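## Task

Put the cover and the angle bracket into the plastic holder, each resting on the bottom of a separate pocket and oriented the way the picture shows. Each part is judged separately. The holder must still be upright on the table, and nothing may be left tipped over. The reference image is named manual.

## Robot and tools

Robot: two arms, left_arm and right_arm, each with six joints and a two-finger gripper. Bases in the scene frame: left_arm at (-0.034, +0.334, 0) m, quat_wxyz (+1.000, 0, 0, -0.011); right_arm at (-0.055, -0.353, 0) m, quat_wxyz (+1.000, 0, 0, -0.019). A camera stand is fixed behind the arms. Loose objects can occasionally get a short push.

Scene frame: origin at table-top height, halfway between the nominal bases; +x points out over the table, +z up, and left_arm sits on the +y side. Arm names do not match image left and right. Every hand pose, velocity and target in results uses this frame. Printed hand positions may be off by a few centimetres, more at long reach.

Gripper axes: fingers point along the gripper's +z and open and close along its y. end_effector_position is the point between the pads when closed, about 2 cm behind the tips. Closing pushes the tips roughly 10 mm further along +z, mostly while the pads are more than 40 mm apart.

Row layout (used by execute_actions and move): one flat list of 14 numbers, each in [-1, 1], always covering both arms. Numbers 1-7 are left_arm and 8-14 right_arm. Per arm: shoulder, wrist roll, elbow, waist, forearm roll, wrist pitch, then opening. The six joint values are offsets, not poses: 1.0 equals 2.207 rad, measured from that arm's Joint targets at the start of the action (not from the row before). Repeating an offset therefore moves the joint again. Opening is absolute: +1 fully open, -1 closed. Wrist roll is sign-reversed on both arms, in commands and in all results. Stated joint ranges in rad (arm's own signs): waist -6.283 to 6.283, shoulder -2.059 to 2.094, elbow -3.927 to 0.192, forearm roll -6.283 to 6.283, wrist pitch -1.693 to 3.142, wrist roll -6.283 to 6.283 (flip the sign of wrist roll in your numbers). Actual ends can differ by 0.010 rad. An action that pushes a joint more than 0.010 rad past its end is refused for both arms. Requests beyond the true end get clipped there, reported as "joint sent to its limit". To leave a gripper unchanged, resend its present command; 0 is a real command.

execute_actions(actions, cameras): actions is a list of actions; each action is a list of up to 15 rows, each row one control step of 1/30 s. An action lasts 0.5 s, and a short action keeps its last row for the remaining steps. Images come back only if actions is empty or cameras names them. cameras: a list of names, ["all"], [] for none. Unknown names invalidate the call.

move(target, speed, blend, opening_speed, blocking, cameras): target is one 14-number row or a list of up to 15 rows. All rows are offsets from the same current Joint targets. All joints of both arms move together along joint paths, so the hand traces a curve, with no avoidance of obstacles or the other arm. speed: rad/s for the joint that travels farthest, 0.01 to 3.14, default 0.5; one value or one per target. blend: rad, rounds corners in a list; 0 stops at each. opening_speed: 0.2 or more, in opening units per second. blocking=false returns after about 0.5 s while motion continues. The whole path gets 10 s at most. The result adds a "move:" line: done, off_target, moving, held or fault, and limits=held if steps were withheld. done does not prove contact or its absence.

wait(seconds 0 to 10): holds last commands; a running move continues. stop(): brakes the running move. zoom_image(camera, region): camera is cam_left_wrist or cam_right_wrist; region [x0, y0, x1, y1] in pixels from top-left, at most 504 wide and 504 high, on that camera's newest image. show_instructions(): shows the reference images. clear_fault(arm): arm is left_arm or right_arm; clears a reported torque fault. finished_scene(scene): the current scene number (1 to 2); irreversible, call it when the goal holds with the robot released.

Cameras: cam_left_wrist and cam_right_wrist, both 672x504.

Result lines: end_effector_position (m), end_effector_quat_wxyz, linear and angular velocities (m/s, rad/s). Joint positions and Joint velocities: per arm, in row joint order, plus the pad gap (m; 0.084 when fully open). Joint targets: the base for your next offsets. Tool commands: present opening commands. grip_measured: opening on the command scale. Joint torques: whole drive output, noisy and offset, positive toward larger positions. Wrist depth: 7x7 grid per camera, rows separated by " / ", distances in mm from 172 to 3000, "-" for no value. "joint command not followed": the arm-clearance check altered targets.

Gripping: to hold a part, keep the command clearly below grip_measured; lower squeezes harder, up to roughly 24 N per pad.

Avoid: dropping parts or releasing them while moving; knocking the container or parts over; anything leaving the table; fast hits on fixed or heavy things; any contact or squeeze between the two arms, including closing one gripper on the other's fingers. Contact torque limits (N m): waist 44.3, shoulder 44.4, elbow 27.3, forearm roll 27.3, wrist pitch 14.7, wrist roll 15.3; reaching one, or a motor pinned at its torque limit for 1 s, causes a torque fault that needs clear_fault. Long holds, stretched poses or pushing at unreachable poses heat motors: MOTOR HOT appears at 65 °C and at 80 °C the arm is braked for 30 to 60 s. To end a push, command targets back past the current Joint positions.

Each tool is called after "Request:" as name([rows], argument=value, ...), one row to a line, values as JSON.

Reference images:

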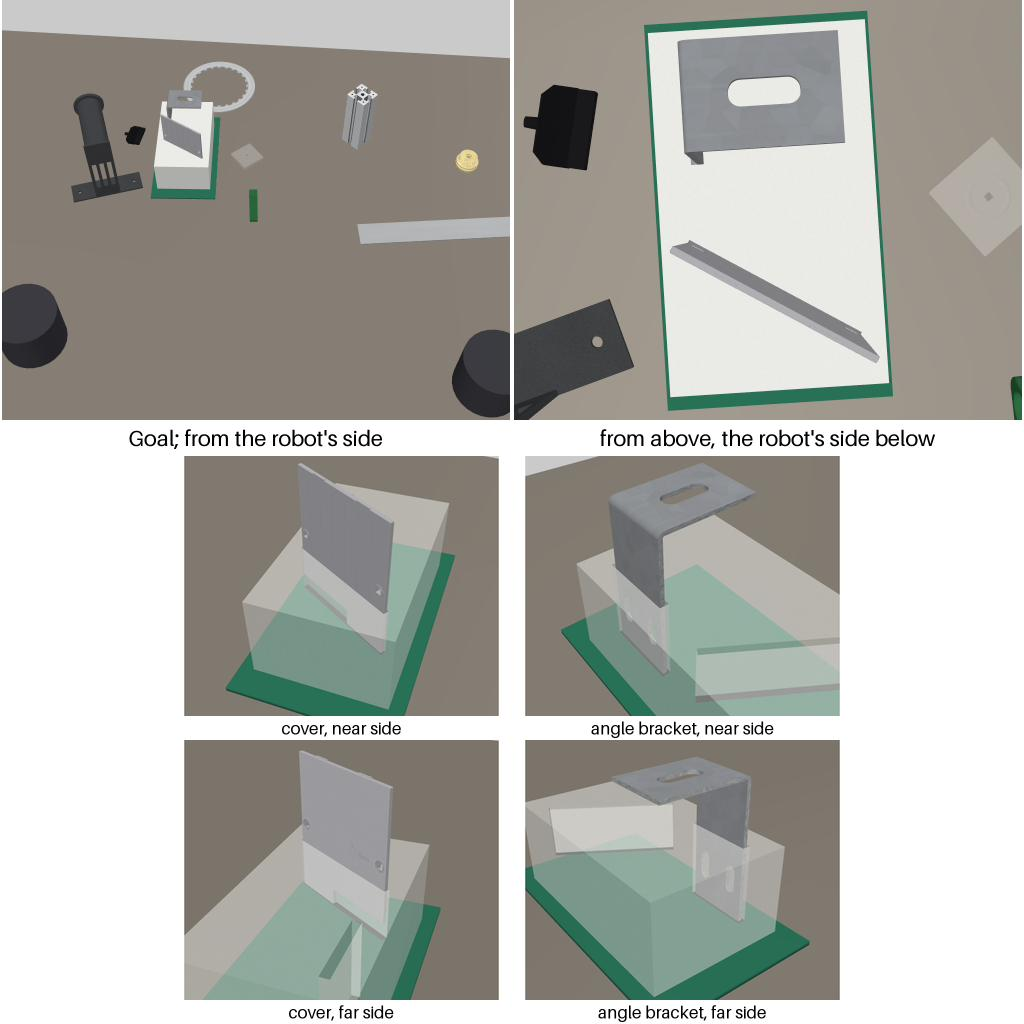

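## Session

Request:
execute_actions(actions=[])

Request:
show_instructions()

Scene clock: 0.00 s.
left_arm: end_effector_position=(+0.3501, +0.2528, +0.1857) grip_measured=+1.00 end_effector_quat_wxyz=(+0.033, +0.993, -0.103, +0.038) | right_arm: end_effector_position=(+0.3626, -0.2469, +0.3552) grip_measured=+1.00 end_effector_quat_wxyz=(-0.195, +0.850, -0.176, +0.457)
Joint names: [shoulder, wrist roll, elbow, waist, forearm roll, wrist pitch]
Joint positions: left_arm=[-0.297 -0.071 -0.689 -0.157 -0.076 0.906 0.084] | right_arm=[-0.788 -0.853 -0.311 0.252 -0.237 0.061 0.084]
Joint velocities: within noise
Joint torques (N m): no reading
Motor temperatures (°C): left_arm=[31 33 34 31 30 33] | right_arm=[28 33 36 32 33 31]
Wrist depth (mm): cam_left_wrist=[319 322 324 328 330 334 337 / 316 319 322 324 328 330 335 / 314 317 320 322 325 327 329 / 312 315 319 320 322 262 264 / 310 313 316 316 321 261 263 / 308 310 313 316 318 260 261 / 306 308 193 313 317 281 259] | cam_right_wrist=[1114 1128 1145 1158 1188 1201 1220 / 1182 1192 1215 1235 1260 1266 1300 / 1248 1276 1292 1315 1345 1361 1391 / 1325 1353 1377 1400 1428 1452 1477 / 1402 1434 1455 1496 1536 1543 1582 / 1509 1550 1578 1611 1642 1638 1615 / 1634 1665 1719 1728 1723 556 519]
Joint targets: left_arm=[-0.297 -0.071 -0.689 -0.157 -0.076 0.906] | right_arm=[-0.788 -0.853 -0.311 0.252 -0.237 0.061]
Tool commands: left_gripper/opening=+1.0 right_gripper/opening=+1.0

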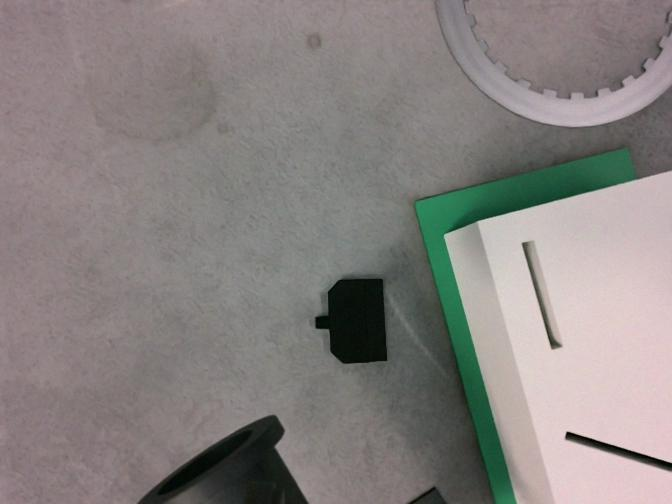

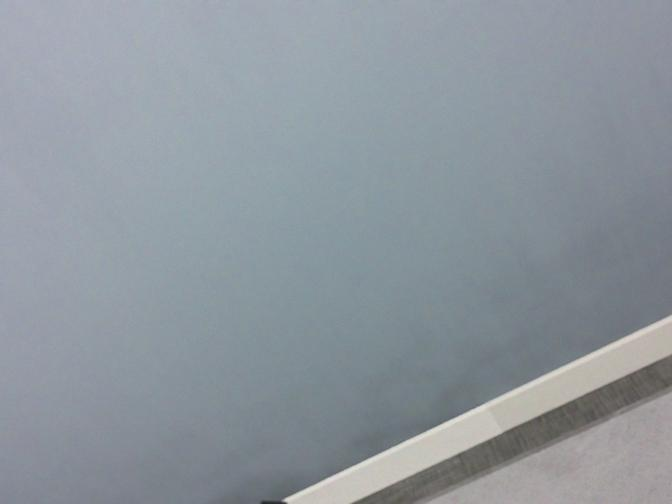

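Reference images for this scene: manual.

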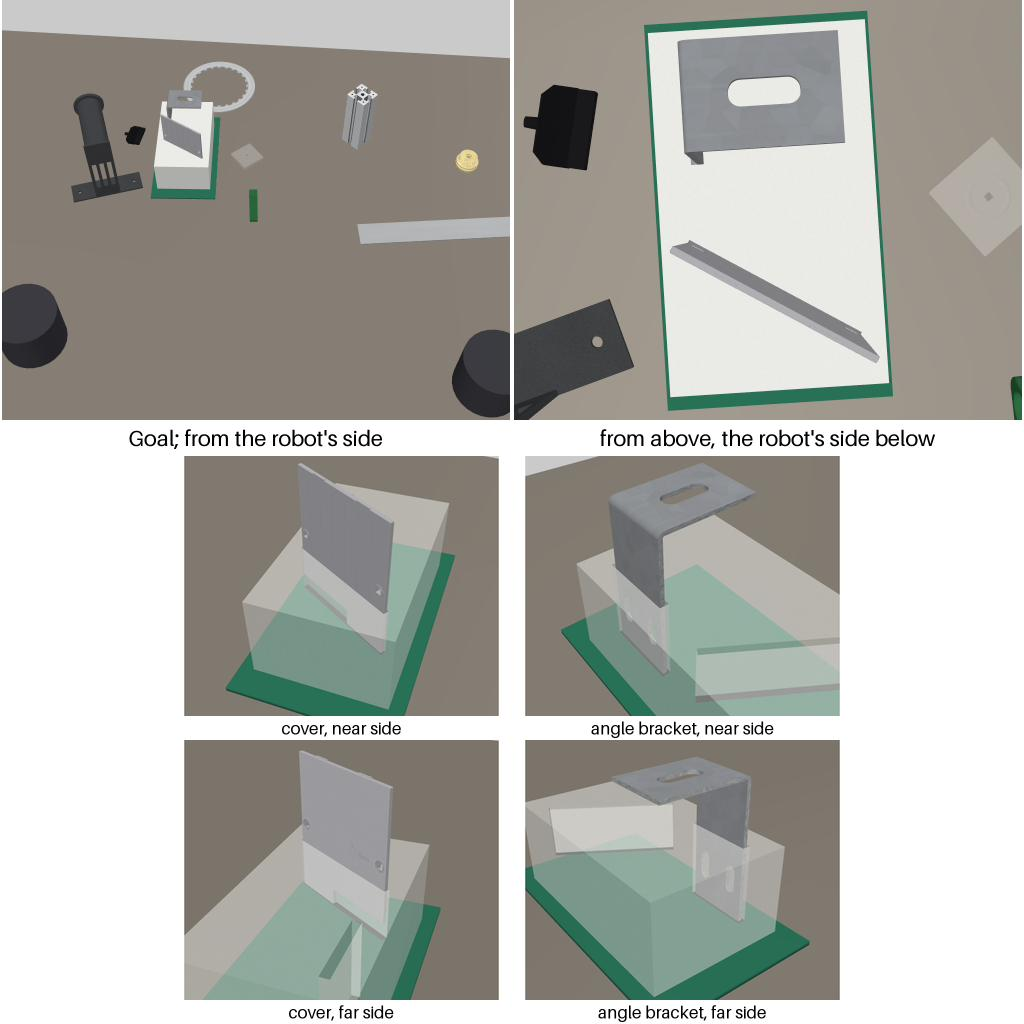

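Request:
move(target=[0.126,0.1678,-0.4462,-0.0546,0.0344,0.3565,1,0.3134,0.2228,-0.5785,0.0667,0.1074,0.7354,1], speed=1.2, cameras=["all"])

Scene clock: 16.50 s.
left_arm: end_effector_position=(+0.4005, +0.1997, +0.4192) grip_measured=+1.00 end_effector_quat_wxyz=(+0.000, +1.000, +0.000, -0.001) | right_arm: end_effector_position=(+0.3501, -0.1991, +0.4195) grip_measured=+1.00 end_effector_quat_wxyz=(+0.000, +1.000, +0.001, +0.000)
Joint names: [shoulder, wrist roll, elbow, waist, forearm roll, wrist pitch]
Joint positions: left_arm=[-0.018 0.299 -1.673 -0.277 -0.001 1.693 0.084] | right_arm=[-0.096 -0.361 -1.588 0.399 0 1.684 0.084]
Joint torques (N m): left_arm=[-18.79 0.66 -10.82 -1.65 0.38 -1.3] | right_arm=[-12.25 1.09 -19.98 4.33 1.13 -1]
Wrist depth (mm): cam_left_wrist=[542 544 544 546 545 544 545 / 543 546 544 545 546 548 548 / 547 546 547 548 546 547 549 / 548 546 547 548 547 549 548 / 549 549 548 548 488 548 552 / 549 550 550 550 487 552 552 / 551 551 432 550 489 549 552] | cam_right_wrist=[548 551 549 551 548 549 549 / 552 551 550 549 549 549 551 / 552 552 552 550 550 550 548 / 553 552 552 482 551 552 550 / 552 554 552 552 551 551 550 / 554 553 553 552 551 552 552 / 556 555 552 554 552 550 548]
Joint targets: left_arm=[-0.018 0.299 -1.674 -0.277 -0.001 1.693] | right_arm=[-0.096 -0.361 -1.588 0.399 0.000 1.684]
move: done

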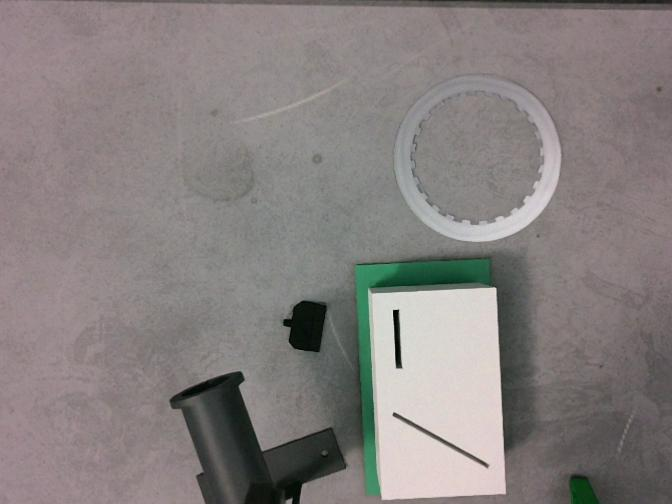

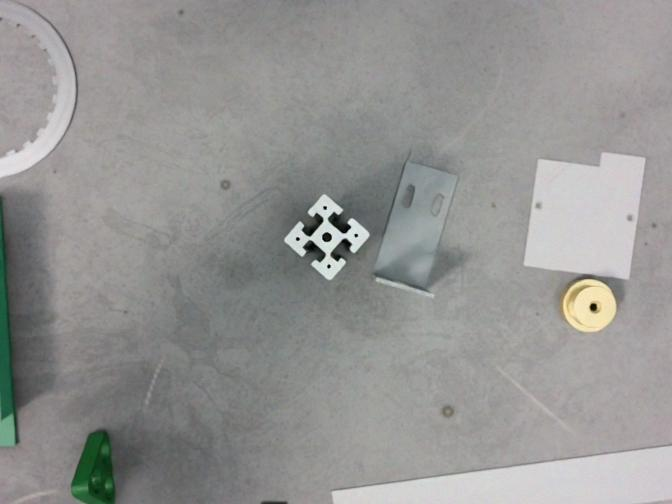

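Request:
zoom_image(camera="cam_left_wrist", region=[350, 250, 520, 504])

Request:
zoom_image(camera="cam_right_wrist", region=[500, 130, 670, 350])

Request:
zoom_image(camera="cam_right_wrist", region=[270, 130, 480, 310])

Scaled by 1.984 from the camera's 672x504 image, which has a finer 960x720 frame.

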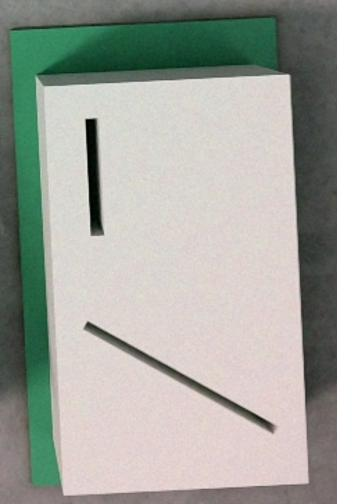

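Scaled by 2.291 from the camera's 672x504 image, which has a finer 960x720 frame.

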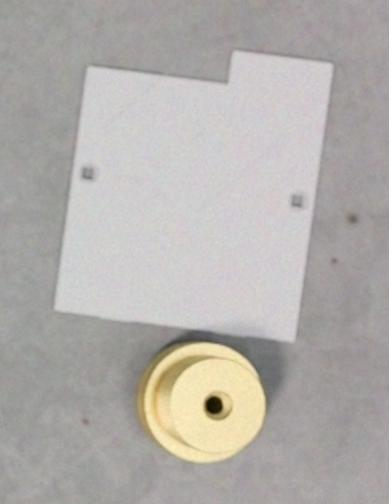

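Scaled by 2.400 from the camera's 672x504 image, which has a finer 960x720 frame.

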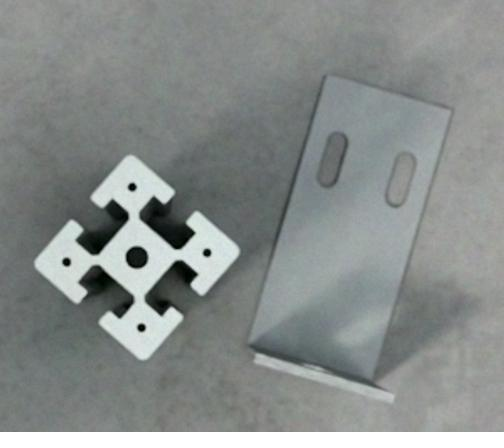

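Request:
move(target=[0,0,0,0,0,0,1,0.08,0.1052,0.1966,-0.1646,0,-0.2766,1], speed=0.8, cameras=["cam_right_wrist"])

Request:
zoom_image(camera="cam_right_wrist", region=[290, 180, 590, 480])

Scene clock: 152.30 s.
left_arm: end_effector_position=(+0.4005, +0.1997, +0.4192) grip_measured=+1.00 end_effector_quat_wxyz=(+0.000, +1.000, +0.000, -0.001) | right_arm: end_effector_position=(+0.4349, -0.3532, +0.1996) grip_measured=+1.00 end_effector_quat_wxyz=(+0.000, +0.998, -0.065, +0.000)
Joint names: [shoulder, wrist roll, elbow, waist, forearm roll, wrist pitch]
Joint positions: left_arm=[-0.018 0.299 -1.674 -0.277 -0.001 1.693 0.084] | right_arm=[0.08 -0.129 -1.154 0.036 0 1.073 0.084]
Joint torques (N m): left_arm=[-24.52 0.22 -10.24 -1.57 0.05 -1.99] | right_arm=[-16.03 1.03 -19.29 -3.56 0.48 -2.38]
Wrist depth (mm): cam_left_wrist=[544 544 543 545 546 547 547 / 544 546 545 545 547 548 547 / 545 547 547 547 548 547 547 / 548 548 548 548 548 547 546 / 548 548 548 546 486 548 551 / 550 549 549 550 489 549 551 / 550 550 432 552 488 551 552] | cam_right_wrist=[330 329 329 329 329 328 329 / 330 330 330 330 329 329 329 / 331 330 330 330 330 329 330 / 331 331 331 330 330 330 330 / 332 331 331 328 328 331 330 / 332 329 331 328 329 331 331 / 330 330 332 332 331 331 331]
Joint targets: left_arm=[-0.018 0.299 -1.674 -0.277 -0.001 1.693] | right_arm=[0.080 -0.129 -1.154 0.036 0.000 1.073]
move: done
Images, in order (width x height): cam_right_wrist 672x504.

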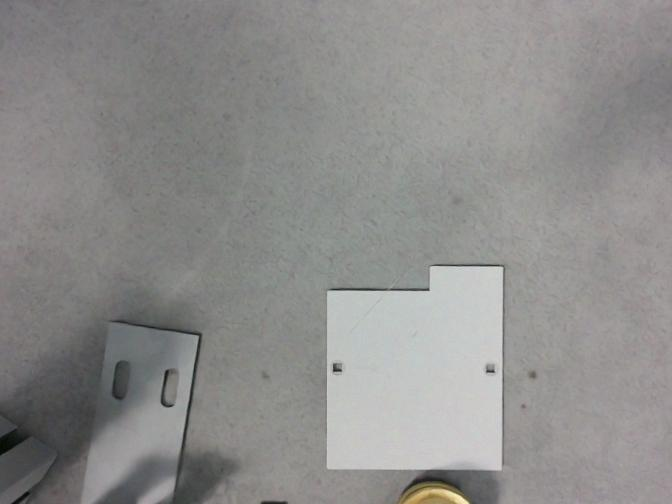

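Scaled by 1.680 from the camera's 672x504 image, which has a finer 960x720 frame.

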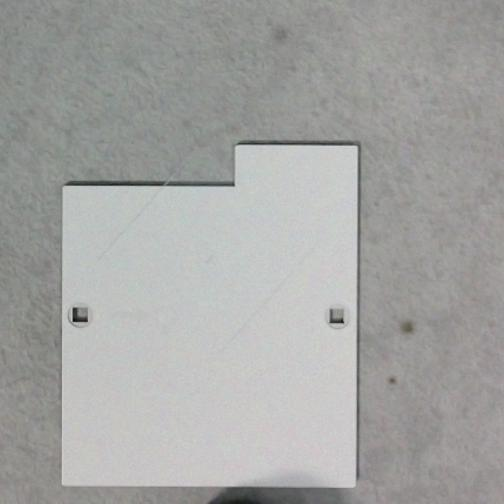

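Request:
move(target=[0,0,0,0,0,0,1,0.0885,0.0011,0.0697,-0.0011,0,-0.1577,1], speed=0.5, cameras=["cam_right_wrist"])

Request:
zoom_image(camera="cam_right_wrist", region=[260, 240, 672, 504])

Scene clock: 177.53 s.
left_arm: end_effector_position=(+0.4005, +0.1997, +0.4192) grip_measured=+1.00 end_effector_quat_wxyz=(+0.000, +1.000, +0.000, -0.001) | right_arm: end_effector_position=(+0.4344, -0.3544, +0.0695) grip_measured=+1.00 end_effector_quat_wxyz=(+0.000, +0.998, -0.065, +0.000)
Joint names: [shoulder, wrist roll, elbow, waist, forearm roll, wrist pitch]
Joint positions: left_arm=[-0.018 0.299 -1.674 -0.277 -0.001 1.693 0.084] | right_arm=[0.276 -0.126 -1 0.033 0 0.725 0.084]
Joint torques (N m): left_arm=[-24.8 0.16 -10.2 -2.34 0.21 -2.06] | right_arm=[-17.4 1.06 -16.76 -3.63 0.27 -2.33]
Wrist depth (mm): cam_left_wrist=[545 542 545 545 546 545 546 / 546 546 545 546 546 547 548 / 546 548 547 548 547 548 548 / 545 548 548 549 549 548 550 / 550 549 549 545 486 549 549 / 549 548 549 552 488 551 551 / 550 551 433 550 488 552 552] | cam_right_wrist=[199 199 199 199 199 199 199 / 200 200 200 199 199 199 199 / 200 200 200 200 200 199 199 / 200 200 200 200 200 200 199 / 201 200 200 200 200 197 200 / 198 201 201 198 198 198 200 / 199 201 201 198 198 198 200]
Joint targets: left_arm=[-0.018 0.299 -1.674 -0.277 -0.001 1.693] | right_arm=[0.276 -0.126 -1.000 0.033 0.000 0.725]
move: done
Images, in order (width x height): cam_right_wrist 672x504.

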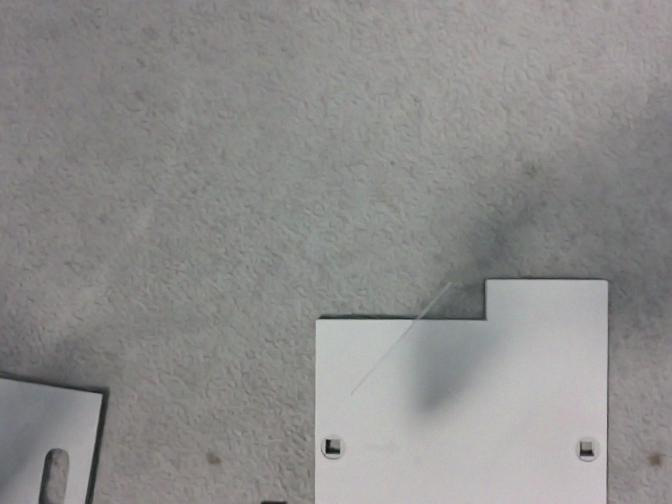

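Scaled by 1.223 from the camera's 672x504 image, which has a finer 960x720 frame.

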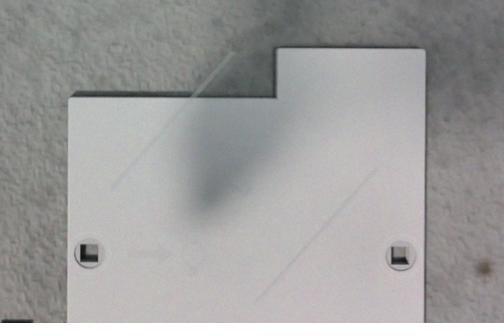

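Request:
move([
  [0,0,0,0,0,0,1,0.0493,0,0.0067,0,0,-0.0565,1],
  [0,0,0,0,0,0,1,0.0581,0,0.0067,0,0,-0.0652,1],
], speed=[0.2,0.03], cameras=["cam_right_wrist"])

Scene clock: 192.90 s.
left_arm: end_effector_position=(+0.4005, +0.1997, +0.4192) grip_measured=+1.00 end_effector_quat_wxyz=(+0.000, +1.000, +0.000, -0.001) | right_arm: end_effector_position=(+0.4345, -0.3544, +0.0124) grip_measured=+1.00 end_effector_quat_wxyz=(+0.000, +0.998, -0.065, +0.000)
Joint names: [shoulder, wrist roll, elbow, waist, forearm roll, wrist pitch]
Joint positions: left_arm=[-0.018 0.299 -1.674 -0.277 -0.001 1.693 0.084] | right_arm=[0.404 -0.126 -0.985 0.033 0 0.582 0.084]
Joint torques (N m): left_arm=[-24.61 0.14 -9.93 -1.63 -0.19 -2.09] | right_arm=[-18.19 0.95 -15.67 -3.55 0.26 -2.38]
Wrist depth (mm): cam_left_wrist=[545 544 545 543 545 546 546 / 545 545 543 547 546 548 548 / 545 547 547 545 547 546 547 / 548 547 548 550 548 548 548 / 547 548 548 547 487 549 548 / 548 550 550 551 489 551 551 / 550 552 432 551 489 551 551] | cam_right_wrist=[- - - - - - - / - - - - - - - / - - - - - - - / - - - - - - - / - - - - - - - / - - - - - - - / - - - - - - -]
Joint targets: left_arm=[-0.018 0.299 -1.674 -0.277 -0.001 1.693] | right_arm=[0.404 -0.126 -0.985 0.033 0.000 0.582]
move: done
Images, in order (width x height): cam_right_wrist 672x504.

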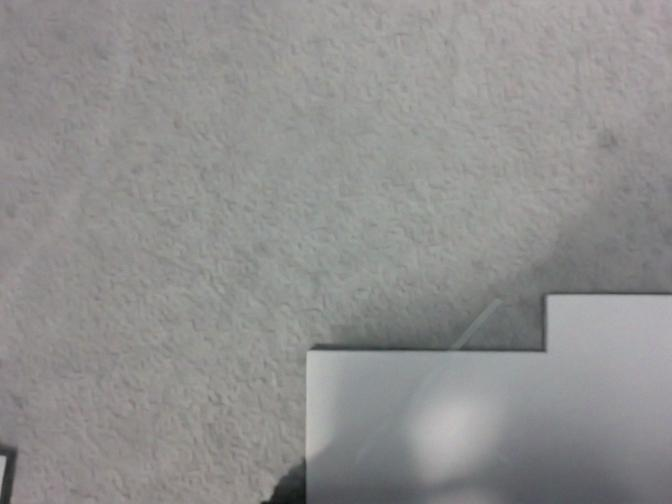

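Request:
zoom_image(camera="cam_right_wrist", region=[230, 424, 350, 504])

Scaled by 4.200 from the camera's 672x504 image, which has a finer 960x720 frame.

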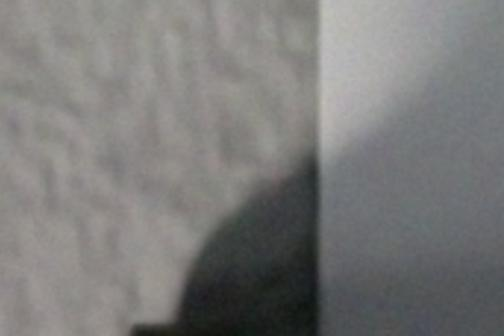

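Request:
move(target=[0,0,0,0,0,0,1,0.0016,0,0,0,0,-0.0016,1], speed=0.02)

Request:
move(target=[0,0,0,0,0,0,1,0.0011,0,0,0,0,-0.0011,1], speed=0.02)

Scene clock: 198.53 s.
left_arm: end_effector_position=(+0.4005, +0.1997, +0.4192) grip_measured=+1.00 end_effector_quat_wxyz=(+0.000, +1.000, +0.000, -0.001) | right_arm: end_effector_position=(+0.4345, -0.3544, +0.0109) grip_measured=+1.00 end_effector_quat_wxyz=(+0.000, +0.998, -0.065, +0.000)
Joint names: [shoulder, wrist roll, elbow, waist, forearm roll, wrist pitch]
Joint positions: left_arm=[-0.018 0.299 -1.674 -0.277 -0.001 1.693 0.084] | right_arm=[0.408 -0.126 -0.985 0.033 0 0.578 0.084]
Joint torques (N m): left_arm=[-24.58 0.09 -10.11 -1.63 -0.04 -2.11] | right_arm=[-18.2 1.11 -16.56 -3.31 0.08 -2.32]
Wrist depth (mm): cam_left_wrist=[544 542 545 543 544 546 544 / 544 545 545 546 543 545 548 / 548 548 546 546 548 546 549 / 548 547 547 550 548 548 550 / 548 550 548 550 486 549 549 / 551 547 549 549 486 549 550 / 549 551 433 552 490 550 551] | cam_right_wrist=[- - - - - - - / - - - - - - - / - - - - - - - / - - - - - - - / - - - - - - - / - - - - - - - / - - - - - - -]
Joint targets: left_arm=[-0.018 0.299 -1.674 -0.277 -0.001 1.693] | right_arm=[0.408 -0.126 -0.985 0.033 0.000 0.578]
move: done

Scene clock: 199.23 s.
left_arm: end_effector_position=(+0.4005, +0.1997, +0.4192) grip_measured=+1.00 end_effector_quat_wxyz=(+0.000, +1.000, +0.000, -0.001) | right_arm: end_effector_position=(+0.4346, -0.3545, +0.0101) grip_measured=+1.00 end_effector_quat_wxyz=(+0.000, +0.998, -0.065, +0.000)
Joint names: [shoulder, wrist roll, elbow, waist, forearm roll, wrist pitch]
Joint positions: left_arm=[-0.018 0.299 -1.674 -0.277 -0.001 1.693 0.084] | right_arm=[0.41 -0.126 -0.985 0.033 0 0.576 0.084]
Joint torques (N m): left_arm=[-24.75 0.1 -9.99 -2.01 -0.05 -2.07] | right_arm=[-11.19 0.72 -11.18 -3.37 0.12 -1.98]
Wrist depth (mm): cam_left_wrist=[544 545 543 545 544 546 545 / 544 545 546 545 548 547 546 / 546 547 548 547 548 545 548 / 548 547 546 548 547 549 549 / 548 549 549 548 486 547 551 / 548 551 549 551 489 551 552 / 553 552 433 549 489 552 552] | cam_right_wrist=[- - - - - - - / - - - - - - - / - - - - - - - / - - - - - - - / - - - - - - - / - - - - - - - / - - - - - - -]
Joint targets: left_arm=[-0.018 0.299 -1.674 -0.277 -0.001 1.693] | right_arm=[0.410 -0.126 -0.985 0.033 0.000 0.576]
move: done

Request:
move([
  [0,0,0,0,0,0,1,-0.0020,0,0,0,0,0.0020,1],
  [0,0,0,0,0,0,1,-0.0020,0,0,0,0,0.0020,0.3],
], speed=0.03, opening_speed=0.25, cameras=["cam_right_wrist"])

Scene clock: 208.57 s.
left_arm: end_effector_position=(+0.4005, +0.1997, +0.4192) grip_measured=+1.00 end_effector_quat_wxyz=(+0.000, +1.000, +0.000, -0.001) | right_arm: end_effector_position=(+0.4345, -0.3544, +0.0118) grip_measured=+0.93 end_effector_quat_wxyz=(+0.000, +0.998, -0.065, +0.000)
Joint names: [shoulder, wrist roll, elbow, waist, forearm roll, wrist pitch]
Joint positions: left_arm=[-0.018 0.299 -1.674 -0.277 -0.001 1.693 0.084] | right_arm=[0.406 -0.126 -0.985 0.033 0 0.58 0.081]
Joint torques (N m): left_arm=[-24.55 -0.05 -10.03 -1.82 0.06 -2.03] | right_arm=[-14.77 0.63 -13.36 -2.14 -0.04 -2.62]
Wrist depth (mm): cam_left_wrist=[544 545 544 545 545 544 543 / 545 545 547 542 545 546 548 / 545 548 545 547 548 548 547 / 548 546 548 550 546 547 547 / 548 550 550 548 487 549 550 / 550 549 550 551 489 551 551 / 550 551 432 551 490 551 552] | cam_right_wrist=[- - - - - - - / - - - - - - - / - - - - - - - / - - - - - - - / - - - - - - - / - - - - - - - / - - - - - - -]
Joint targets: left_arm=[-0.018 0.299 -1.674 -0.277 -0.001 1.693] | right_arm=[0.406 -0.126 -0.985 0.033 0.000 0.580]
move: done
Images, in order (width x height): cam_right_wrist 672x504.

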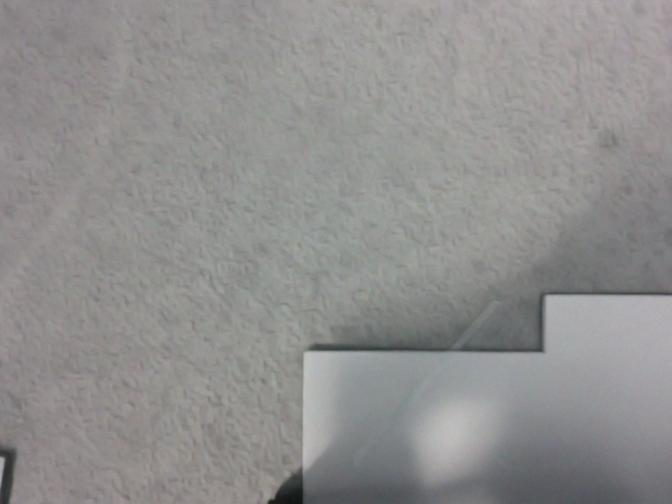

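Request:
move([
  [0,0,0,0,0,0,1,0,0,0,0,0,0,-1],
  [0,0,0,0,0,0,1,-0.0056,0,0,0,0,0.0056,-1],
], speed=0.03, opening_speed=0.6, cameras=["cam_right_wrist"])

Scene clock: 214.43 s.
left_arm: end_effector_position=(+0.4005, +0.1997, +0.4192) grip_measured=+1.00 end_effector_quat_wxyz=(+0.000, +1.000, +0.000, -0.001) | right_arm: end_effector_position=(+0.4345, -0.3545, +0.0169) grip_measured=+0.93 end_effector_quat_wxyz=(+0.000, +0.998, -0.065, +0.000)
Joint names: [shoulder, wrist roll, elbow, waist, forearm roll, wrist pitch]
Joint positions: left_arm=[-0.018 0.299 -1.674 -0.277 -0.001 1.693 0.084] | right_arm=[0.393 -0.126 -0.985 0.033 0 0.592 0.081]
Joint torques (N m): left_arm=[-24.27 -0.02 -9.93 -1.87 -0.27 -2.13] | right_arm=[-21.58 0.75 -17.12 -0.96 0.03 -0.87]
Wrist depth (mm): cam_left_wrist=[545 543 545 544 545 545 547 / 543 544 546 545 547 547 547 / 545 546 547 548 545 545 548 / 547 548 548 547 547 549 548 / 549 550 548 549 489 551 548 / 550 552 550 552 487 551 552 / 552 552 432 551 488 551 552] | cam_right_wrist=[- - - - - - - / - - - - - - - / - - - - - - - / - - - - - - - / - - - - - - - / - - - - - - - / - - - - - - -]
Joint targets: left_arm=[-0.018 0.299 -1.674 -0.277 -0.001 1.693] | right_arm=[0.393 -0.126 -0.985 0.033 0.000 0.592]
move: done
Images, in order (width x height): cam_right_wrist 672x504.

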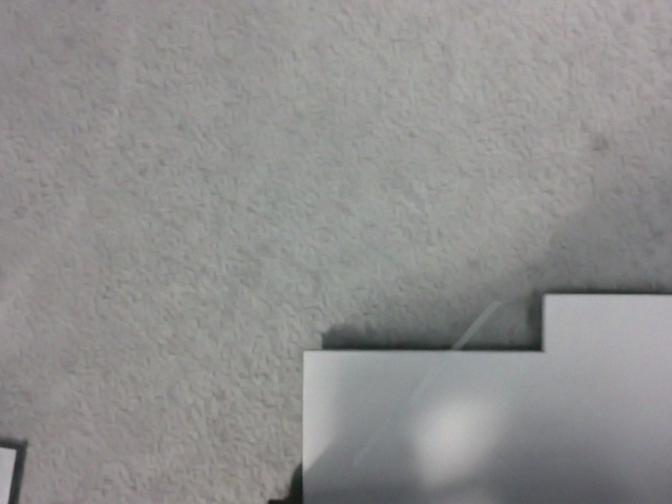

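Request:
move([
  [0,0,0,0,0,0,1,-0.0802,0,-0.0164,0,0,0.0965,-1],
  [0,0,0,0,0,0,1,-0.1498,0,-0.0937,0,0,0.2435,-1],
], speed=[0.2,0.4], blend=[0.05,0], cameras=["cam_right_wrist"])

Scene clock: 238.57 s.
left_arm: end_effector_position=(+0.4005, +0.1997, +0.4192) grip_measured=+1.00 end_effector_quat_wxyz=(+0.000, +1.000, +0.000, -0.001) | right_arm: end_effector_position=(+0.4346, -0.3545, +0.2199) grip_measured=+0.93 end_effector_quat_wxyz=(+0.000, +0.998, -0.065, +0.000)
Joint names: [shoulder, wrist roll, elbow, waist, forearm roll, wrist pitch]
Joint positions: left_arm=[-0.018 0.299 -1.674 -0.277 -0.001 1.693 0.084] | right_arm=[0.063 -0.126 -1.192 0.033 0 1.13 0.081]
Joint torques (N m): left_arm=[-24.3 0.05 -9.99 -1.93 -0.14 -2.19] | right_arm=[-18.95 0.71 -21.34 0.05 -0.3 -0.87]
Wrist depth (mm): cam_left_wrist=[543 545 543 544 546 545 545 / 545 544 545 545 545 546 548 / 545 547 549 547 548 547 546 / 550 547 547 549 548 548 548 / 547 548 551 549 486 548 550 / 548 550 550 551 487 551 551 / 551 554 434 553 489 552 552] | cam_right_wrist=[350 350 349 349 349 349 349 / 351 350 350 350 349 349 349 / 351 351 351 350 350 349 350 / 352 352 351 351 351 350 350 / 352 351 351 351 - - - / 352 - - - - - - / 352 - - - - - -]
Joint targets: left_arm=[-0.018 0.299 -1.674 -0.277 -0.001 1.693] | right_arm=[0.063 -0.126 -1.192 0.033 0.000 1.130]
move: done
Images, in order (width x height): cam_right_wrist 672x504.

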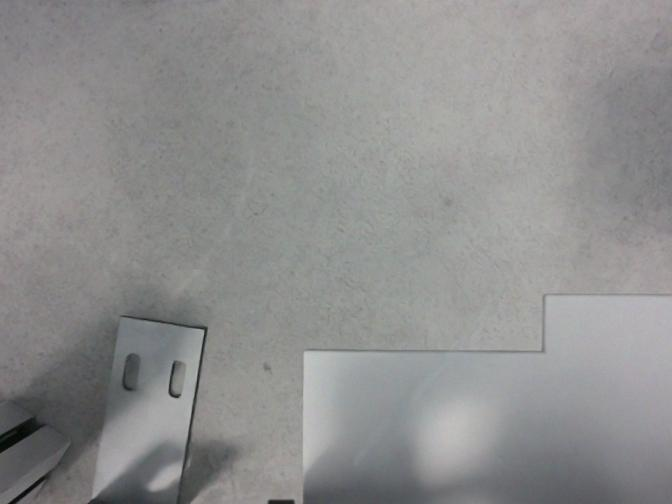

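Request:
move(target=[0,0,0,0,0,0,0.1,0.0716,-0.6679,0.1509,0.1527,0,-0.5791,-1], speed=0.6, cameras=["cam_right_wrist"])

Request:
move(target=[0.1488,-0.2243,-0.1926,-0.1812,0.0005,0.0433,0.1,0.072,-0.6985,0.1511,0.1556,0,-0.5786,-1], speed=0.6, cameras=["all"])

Scene clock: 254.30 s.
left_arm: end_effector_position=(+0.4005, +0.1997, +0.4192) grip_measured=+0.09 end_effector_quat_wxyz=(+0.000, +1.000, +0.000, -0.001) | right_arm: end_effector_position=(+0.5235, -0.1522, +0.1803) grip_measured=+0.93 end_effector_quat_wxyz=(-0.316, +0.744, -0.547, +0.218)
Joint names: [shoulder, wrist roll, elbow, waist, forearm roll, wrist pitch]
Joint positions: left_arm=[-0.018 0.299 -1.674 -0.277 -0.001 1.693 0.048] | right_arm=[0.221 -1.6 -0.859 0.37 0 -0.148 0.081]
Joint torques (N m): left_arm=[-23.67 -0.1 -10 -1.86 0.02 -2.02] | right_arm=[-16.71 -0.86 -17.13 4.19 -0.22 -3.17]
Wrist depth (mm): cam_left_wrist=[543 544 543 543 546 547 546 / 542 545 544 545 547 545 546 / 545 546 547 546 547 545 548 / 548 547 547 548 546 549 547 / 547 548 550 550 486 549 548 / 549 548 549 550 488 549 550 / 553 550 431 550 488 553 552] | cam_right_wrist=[935 1029 1136 1269 1391 316 298 / 973 1061 1186 1325 1434 326 298 / 1001 1107 1241 1397 - 328 299 / 1029 1155 1288 1449 - 328 300 / 1076 1190 1325 - - - - / 1089 - - - - - - / - - - - - - -]
Joint targets: left_arm=[-0.018 0.299 -1.674 -0.277 -0.001 1.693] | right_arm=[0.221 -1.600 -0.859 0.370 0.000 -0.148]
move: done
Images, in order (width x height): cam_right_wrist 672x504.

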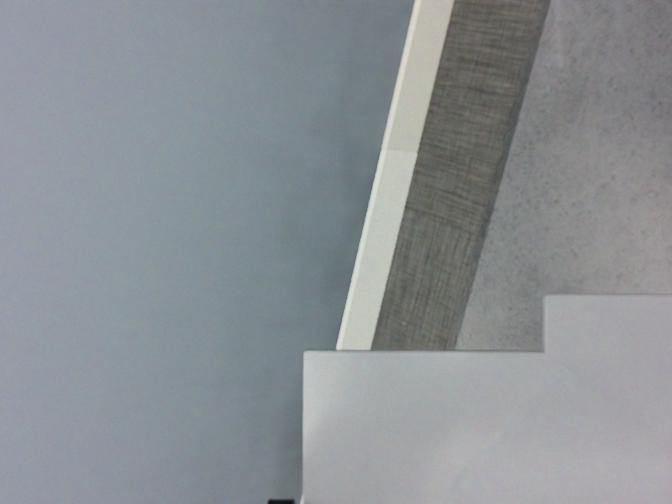

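Scene clock: 257.37 s.
left_arm: end_effector_position=(+0.3728, -0.0080, +0.4198) grip_measured=+0.09 end_effector_quat_wxyz=(+0.000, +0.901, -0.433, +0.000) | right_arm: end_effector_position=(+0.3603, -0.0188, +0.2600) grip_measured=+0.93 end_effector_quat_wxyz=(+0.667, -0.235, +0.667, +0.235)
Joint names: [shoulder, wrist roll, elbow, waist, forearm roll, wrist pitch]
Joint positions: left_arm=[0.31 -0.196 -2.099 -0.677 0.001 1.789 0.048] | right_arm=[0.379 -3.142 -0.526 0.714 0 -1.425 0.081]
Joint torques (N m): left_arm=[-26.11 -0.46 -9.92 -1.88 0.58 -1.37] | right_arm=[-13.98 -0.89 -9.4 4.44 -0.23 -2.5]
Wrist depth (mm): cam_left_wrist=[1405 547 546 545 545 545 545 / 1425 546 546 547 546 545 547 / 548 549 547 545 549 548 549 / 548 549 548 549 549 285 548 / 549 549 550 549 550 278 265 / 549 550 546 552 552 311 264 / 550 552 489 548 298 300 265] | cam_right_wrist=[1138 1241 1345 1509 1661 638 637 / 1130 1253 1356 1513 1728 1946 2185 / 1139 1246 1356 1523 1736 1946 2309 / 1136 1246 1361 1523 1754 1951 2325 / 1141 1250 1350 - 1749 - 2431 / - - - - - - 2474 / 1116 - - - - - 2448]
Joint targets: left_arm=[0.310 -0.196 -2.099 -0.677 0.001 1.789] | right_arm=[0.379 -3.142 -0.526 0.714 0.000 -1.425]
move: done

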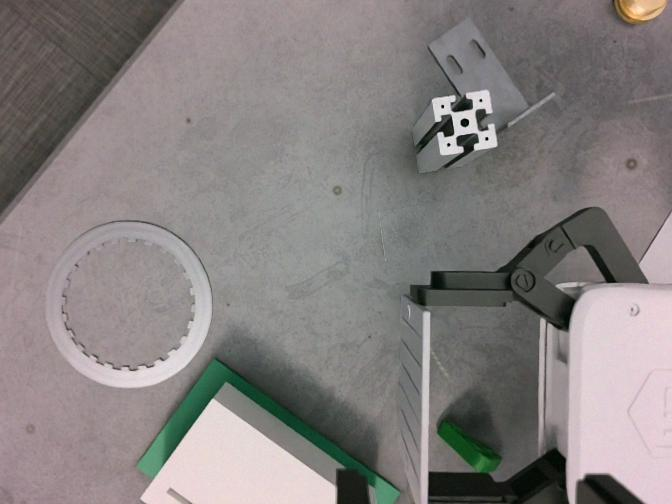

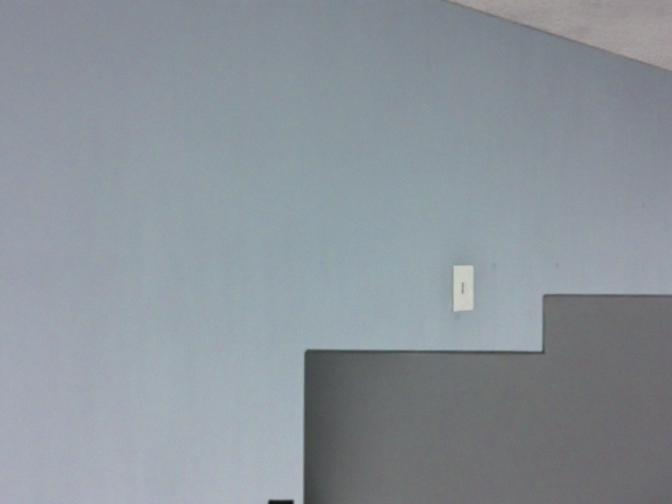

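Request:
zoom_image(camera="cam_left_wrist", region=[380, 270, 560, 504])

Scaled by 2.154 from the camera's 672x504 image, which has a finer 960x720 frame.

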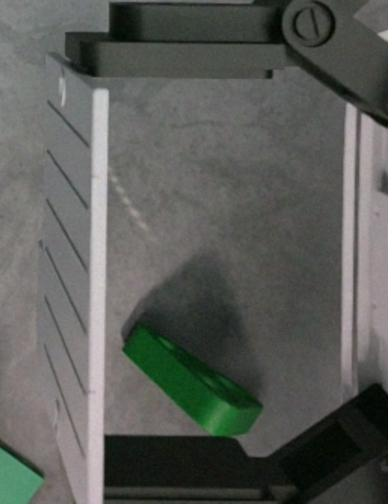

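Request:
move(target=[-0.0528,0.0033,0.1871,-0.0033,-0.0005,-0.1343,-0.5,0,0,0,0,0,0,-1], speed=0.5, cameras=["cam_left_wrist"])

Request:
zoom_image(camera="cam_left_wrist", region=[340, 340, 600, 504])

Scene clock: 272.10 s.
left_arm: end_effector_position=(+0.3696, -0.0108, +0.3348) grip_measured=-0.52 end_effector_quat_wxyz=(+0.000, +0.901, -0.433, +0.000) | right_arm: end_effector_position=(+0.3603, -0.0188, +0.2600) grip_measured=+0.93 end_effector_quat_wxyz=(+0.667, -0.235, +0.667, +0.235)
Joint names: [shoulder, wrist roll, elbow, waist, forearm roll, wrist pitch]
Joint positions: left_arm=[0.193 -0.188 -1.686 -0.684 -0.001 1.492 0.021] | right_arm=[0.379 -3.142 -0.526 0.714 0 -1.425 0.081]
Joint torques (N m): left_arm=[-31.2 0.65 -9.98 -1.96 -0.66 -2.72] | right_arm=[-13.73 0.68 -9.42 4.41 -0.27 -2]
Wrist depth (mm): cam_left_wrist=[1332 461 462 460 462 461 460 / 462 461 462 462 402 403 464 / 462 463 462 463 464 463 466 / 463 464 464 464 464 464 198 / 464 465 465 466 204 192 193 / 466 466 465 467 464 465 222 / 464 464 443 467 467 - 222] | cam_right_wrist=[1130 1246 1345 1519 1665 639 637 / 1139 1250 1345 1523 1732 1946 2235 / 1145 1250 1358 1516 1728 1940 2294 / 1141 1257 1358 1516 1741 1940 2317 / 1141 1250 1358 - 1736 - 2439 / - - - - - - 2431 / 1116 - - - - - 2439]
Joint targets: left_arm=[0.193 -0.188 -1.686 -0.684 -0.001 1.492] | right_arm=[0.379 -3.142 -0.526 0.714 0.000 -1.425]
move: done
Images, in order (width x height): cam_left_wrist 672x504.

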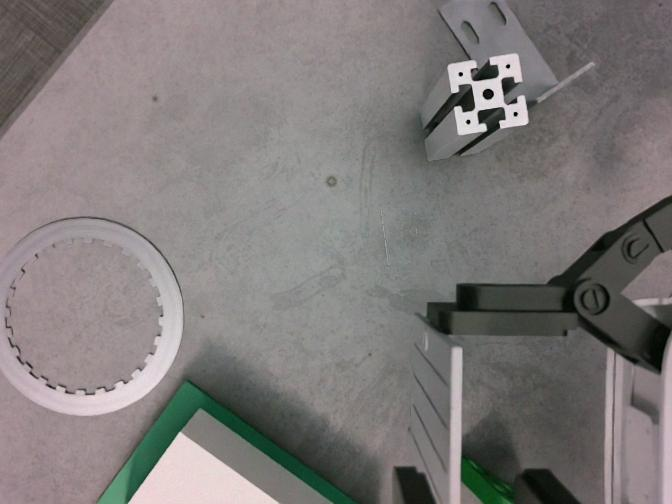

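Scaled by 1.938 from the camera's 672x504 image, which has a finer 960x720 frame.

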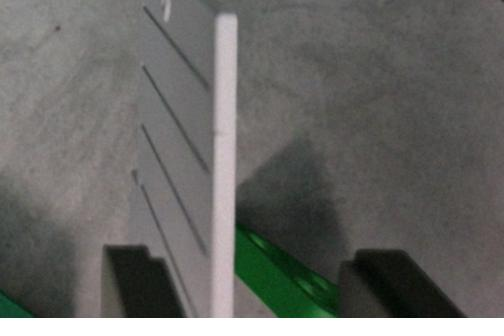

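Request:
move([
  [-0.0051,0,0.0453,0,0,-0.0398,-0.5,0,0,0,0,0,0,-1],
  [-0.0051,0,0.0453,0,0,-0.0398,-1,0,0,0,0,0,0,-1],
], speed=0.15, opening_speed=0.3, cameras=["cam_left_wrist"])

Request:
zoom_image(camera="cam_left_wrist", region=[340, 340, 600, 504])

Scene clock: 281.07 s.
left_arm: end_effector_position=(+0.3695, -0.0107, +0.3049) grip_measured=-0.95 end_effector_quat_wxyz=(+0.000, +0.901, -0.433, -0.001) | right_arm: end_effector_position=(+0.3603, -0.0188, +0.2600) grip_measured=+0.93 end_effector_quat_wxyz=(+0.667, -0.235, +0.667, +0.235)
Joint names: [shoulder, wrist roll, elbow, waist, forearm roll, wrist pitch]
Joint positions: left_arm=[0.182 -0.188 -1.586 -0.684 -0.001 1.404 0.002] | right_arm=[0.379 -3.142 -0.526 0.714 0 -1.425 0.081]
Joint torques (N m): left_arm=[-29.56 0 -10.66 0.04 0.16 -2.55] | right_arm=[-14.24 0.72 -9.27 4.38 -0.57 -1.66]
Wrist depth (mm): cam_left_wrist=[432 432 432 432 433 429 432 / 432 434 433 432 400 362 434 / 433 433 434 434 435 433 433 / 434 433 434 435 435 435 177 / 435 436 435 435 - 174 - / 436 434 437 436 437 436 - / 436 400 420 438 - 437 -] | cam_right_wrist=[1134 1253 1340 1523 1677 639 636 / 1136 1246 1356 1513 1745 1935 2206 / 1138 1253 1358 1526 1736 1951 2317 / 1138 1264 1361 1536 1745 1935 2302 / 1136 1255 1353 - 1741 - 2431 / - - - - - - 2439 / - - - - - - 2483]
Joint targets: left_arm=[0.182 -0.188 -1.586 -0.684 -0.001 1.404] | right_arm=[0.379 -3.142 -0.526 0.714 0.000 -1.425]
move: done
Images, in order (width x height): cam_left_wrist 672x504.

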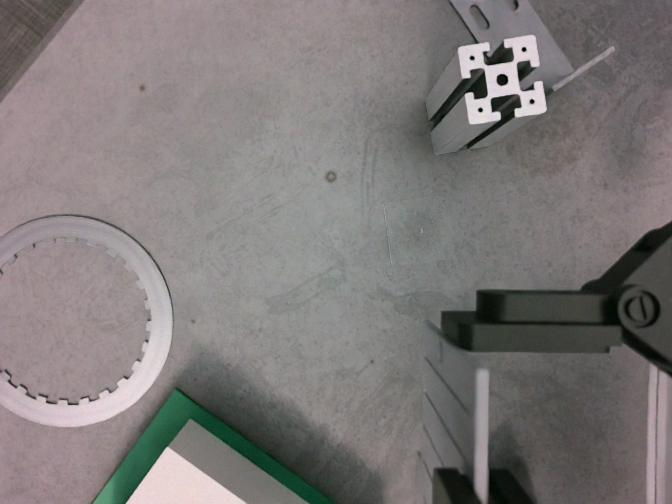

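Scaled by 1.938 from the camera's 672x504 image, which has a finer 960x720 frame.

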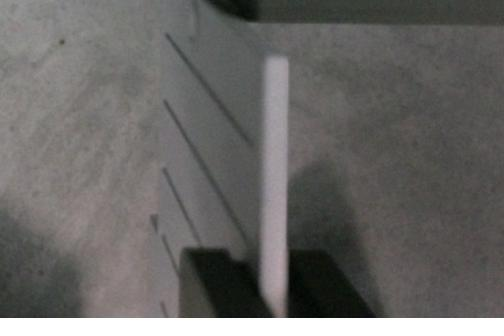

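Request:
move([
  [0,0,0,0,0,0,-1,0,0,0,0,0,0,1],
  [0,0,0,0,0,0,-1,-0.0454,0,0.1089,0,0,-0.0629,1],
], speed=[0.1,0.15], opening_speed=0.5, cameras=["all"])

Scene clock: 292.33 s.
left_arm: end_effector_position=(+0.3695, -0.0106, +0.3050) grip_measured=-0.95 end_effector_quat_wxyz=(+0.000, +0.901, -0.433, -0.001) | right_arm: end_effector_position=(+0.3041, -0.0640, +0.2595) grip_measured=+1.00 end_effector_quat_wxyz=(+0.667, -0.235, +0.667, +0.235)
Joint names: [shoulder, wrist roll, elbow, waist, forearm roll, wrist pitch]
Joint positions: left_arm=[0.182 -0.188 -1.586 -0.684 -0.001 1.404 0.002] | right_arm=[0.279 -3.142 -0.285 0.714 0 -1.564 0.084]
Joint torques (N m): left_arm=[-25.72 -0.19 -10.82 -1.49 0.18 -1.97] | right_arm=[-14.1 0.66 -6.88 4.1 -0.6 -2.4]
Wrist depth (mm): cam_left_wrist=[432 432 431 431 432 430 432 / 433 432 432 432 401 363 434 / 434 433 433 433 434 433 435 / 434 434 434 433 435 435 435 / 435 435 435 436 435 436 437 / 435 433 436 435 437 437 436 / 437 399 421 438 - 437 438] | cam_right_wrist=[1186 1315 1422 1539 637 633 634 / 1188 1320 1422 1600 1804 2032 2309 / 1194 1315 1422 1596 1833 2038 2405 / 1188 1315 1408 1593 1823 2062 2405 / 1188 1281 1422 212 212 212 2422 / 1192 1273 - 212 212 212 2317 / 1196 1292 - 213 213 212 2348]
Joint targets: left_arm=[0.182 -0.188 -1.586 -0.684 -0.001 1.404] | right_arm=[0.279 -3.142 -0.285 0.714 0.000 -1.564]
move: done

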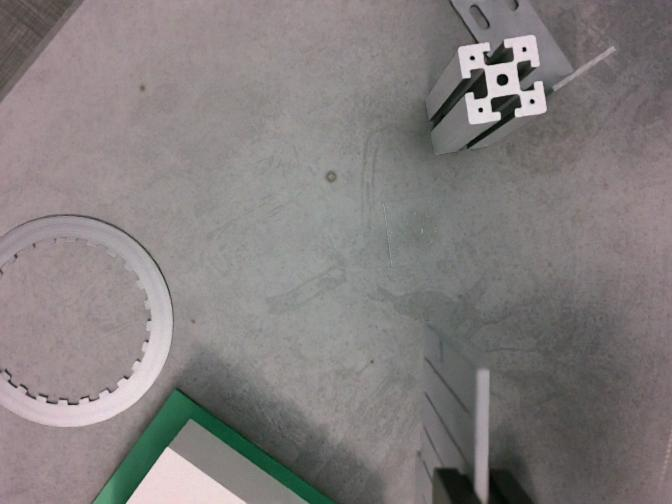

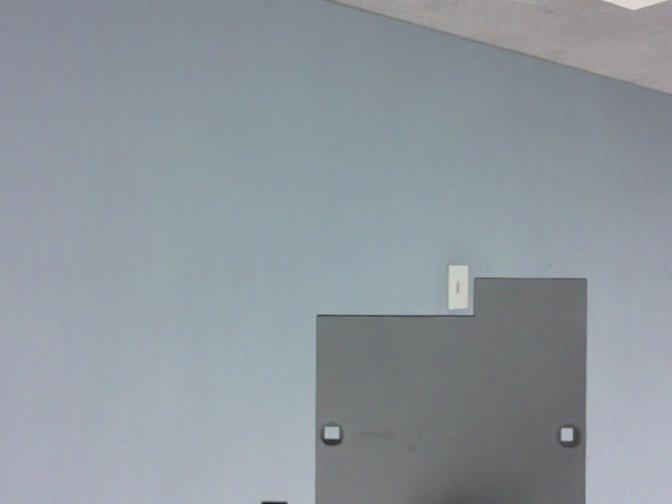

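Request:
move(target=[-0.1879,0.7784,0.3502,0.1067,0.0005,-0.1622,-1,-0.2397,-0.2528,-0.1427,-0.1876,0.2719,0.618,0], speed=0.7, cameras=["cam_left_wrist"])

Request:
zoom_image(camera="cam_left_wrist", region=[380, 290, 580, 504])

Scene clock: 371.73 s.
left_arm: end_effector_position=(+0.3203, +0.1536, +0.1999) grip_measured=-0.95 end_effector_quat_wxyz=(-0.001, +0.863, +0.504, +0.000) | right_arm: end_effector_position=(+0.4763, -0.2825, +0.3125) grip_measured=-0.01 end_effector_quat_wxyz=(+0.401, +0.399, +0.776, +0.278)
Joint names: [shoulder, wrist roll, elbow, waist, forearm roll, wrist pitch]
Joint positions: left_arm=[-0.233 1.529 -0.813 -0.449 0.001 1.046 0.002] | right_arm=[-0.25 -3.7 -0.6 0.3 0.6 -0.2 0.044]
Joint torques (N m): left_arm=[-20.16 0.6 -10.06 1.56 0.34 -2.62] | right_arm=[-12.96 -0.98 -20.2 -3.6 -0.04 -1.54]
Wrist depth (mm): cam_left_wrist=[328 206 204 329 328 329 329 / 328 203 215 329 323 330 329 / 203 208 330 330 330 330 331 / 330 301 326 331 327 268 331 / 331 331 331 328 268 269 268 / 331 331 331 268 269 269 269 / 332 332 331 - - 269 333] | cam_right_wrist=[345 384 436 1546 1440 1340 1260 / 364 409 464 1483 1369 1273 1201 / 381 437 1493 1400 1302 1228 1164 / 400 1496 1446 1348 1264 1199 1125 / 419 1458 1380 1302 1215 1157 1088 / 446 1405 1320 1244 1164 1107 1053 / 1425 1337 1264 1199 1117 1069 1008]
Joint targets: left_arm=[-0.233 1.530 -0.813 -0.449 0.001 1.046] | right_arm=[-0.250 -3.700 -0.600 0.300 0.600 -0.200]
move: done
Images, in order (width x height): cam_left_wrist 672x504.

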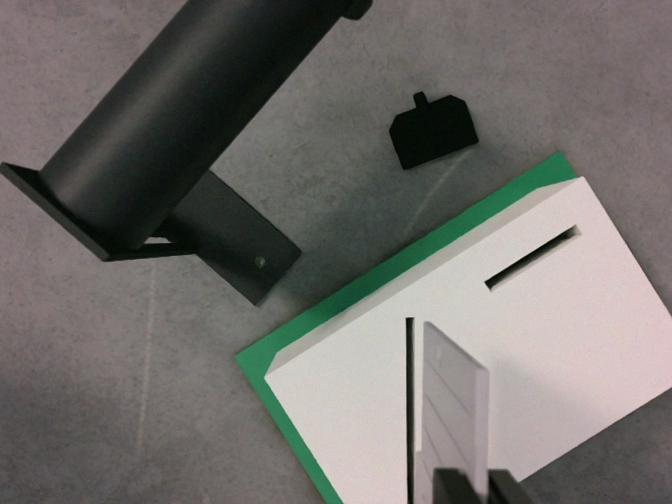

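Scaled by 2.355 from the camera's 672x504 image, which has a finer 960x720 frame.

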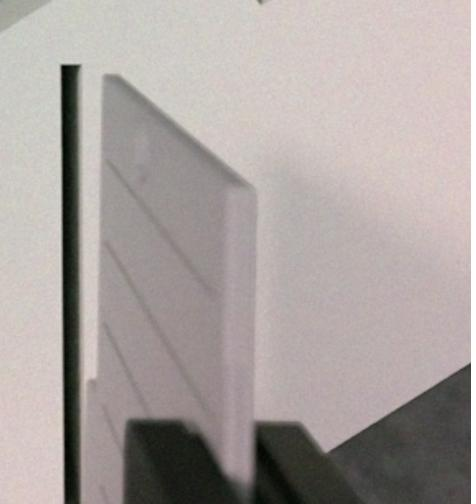

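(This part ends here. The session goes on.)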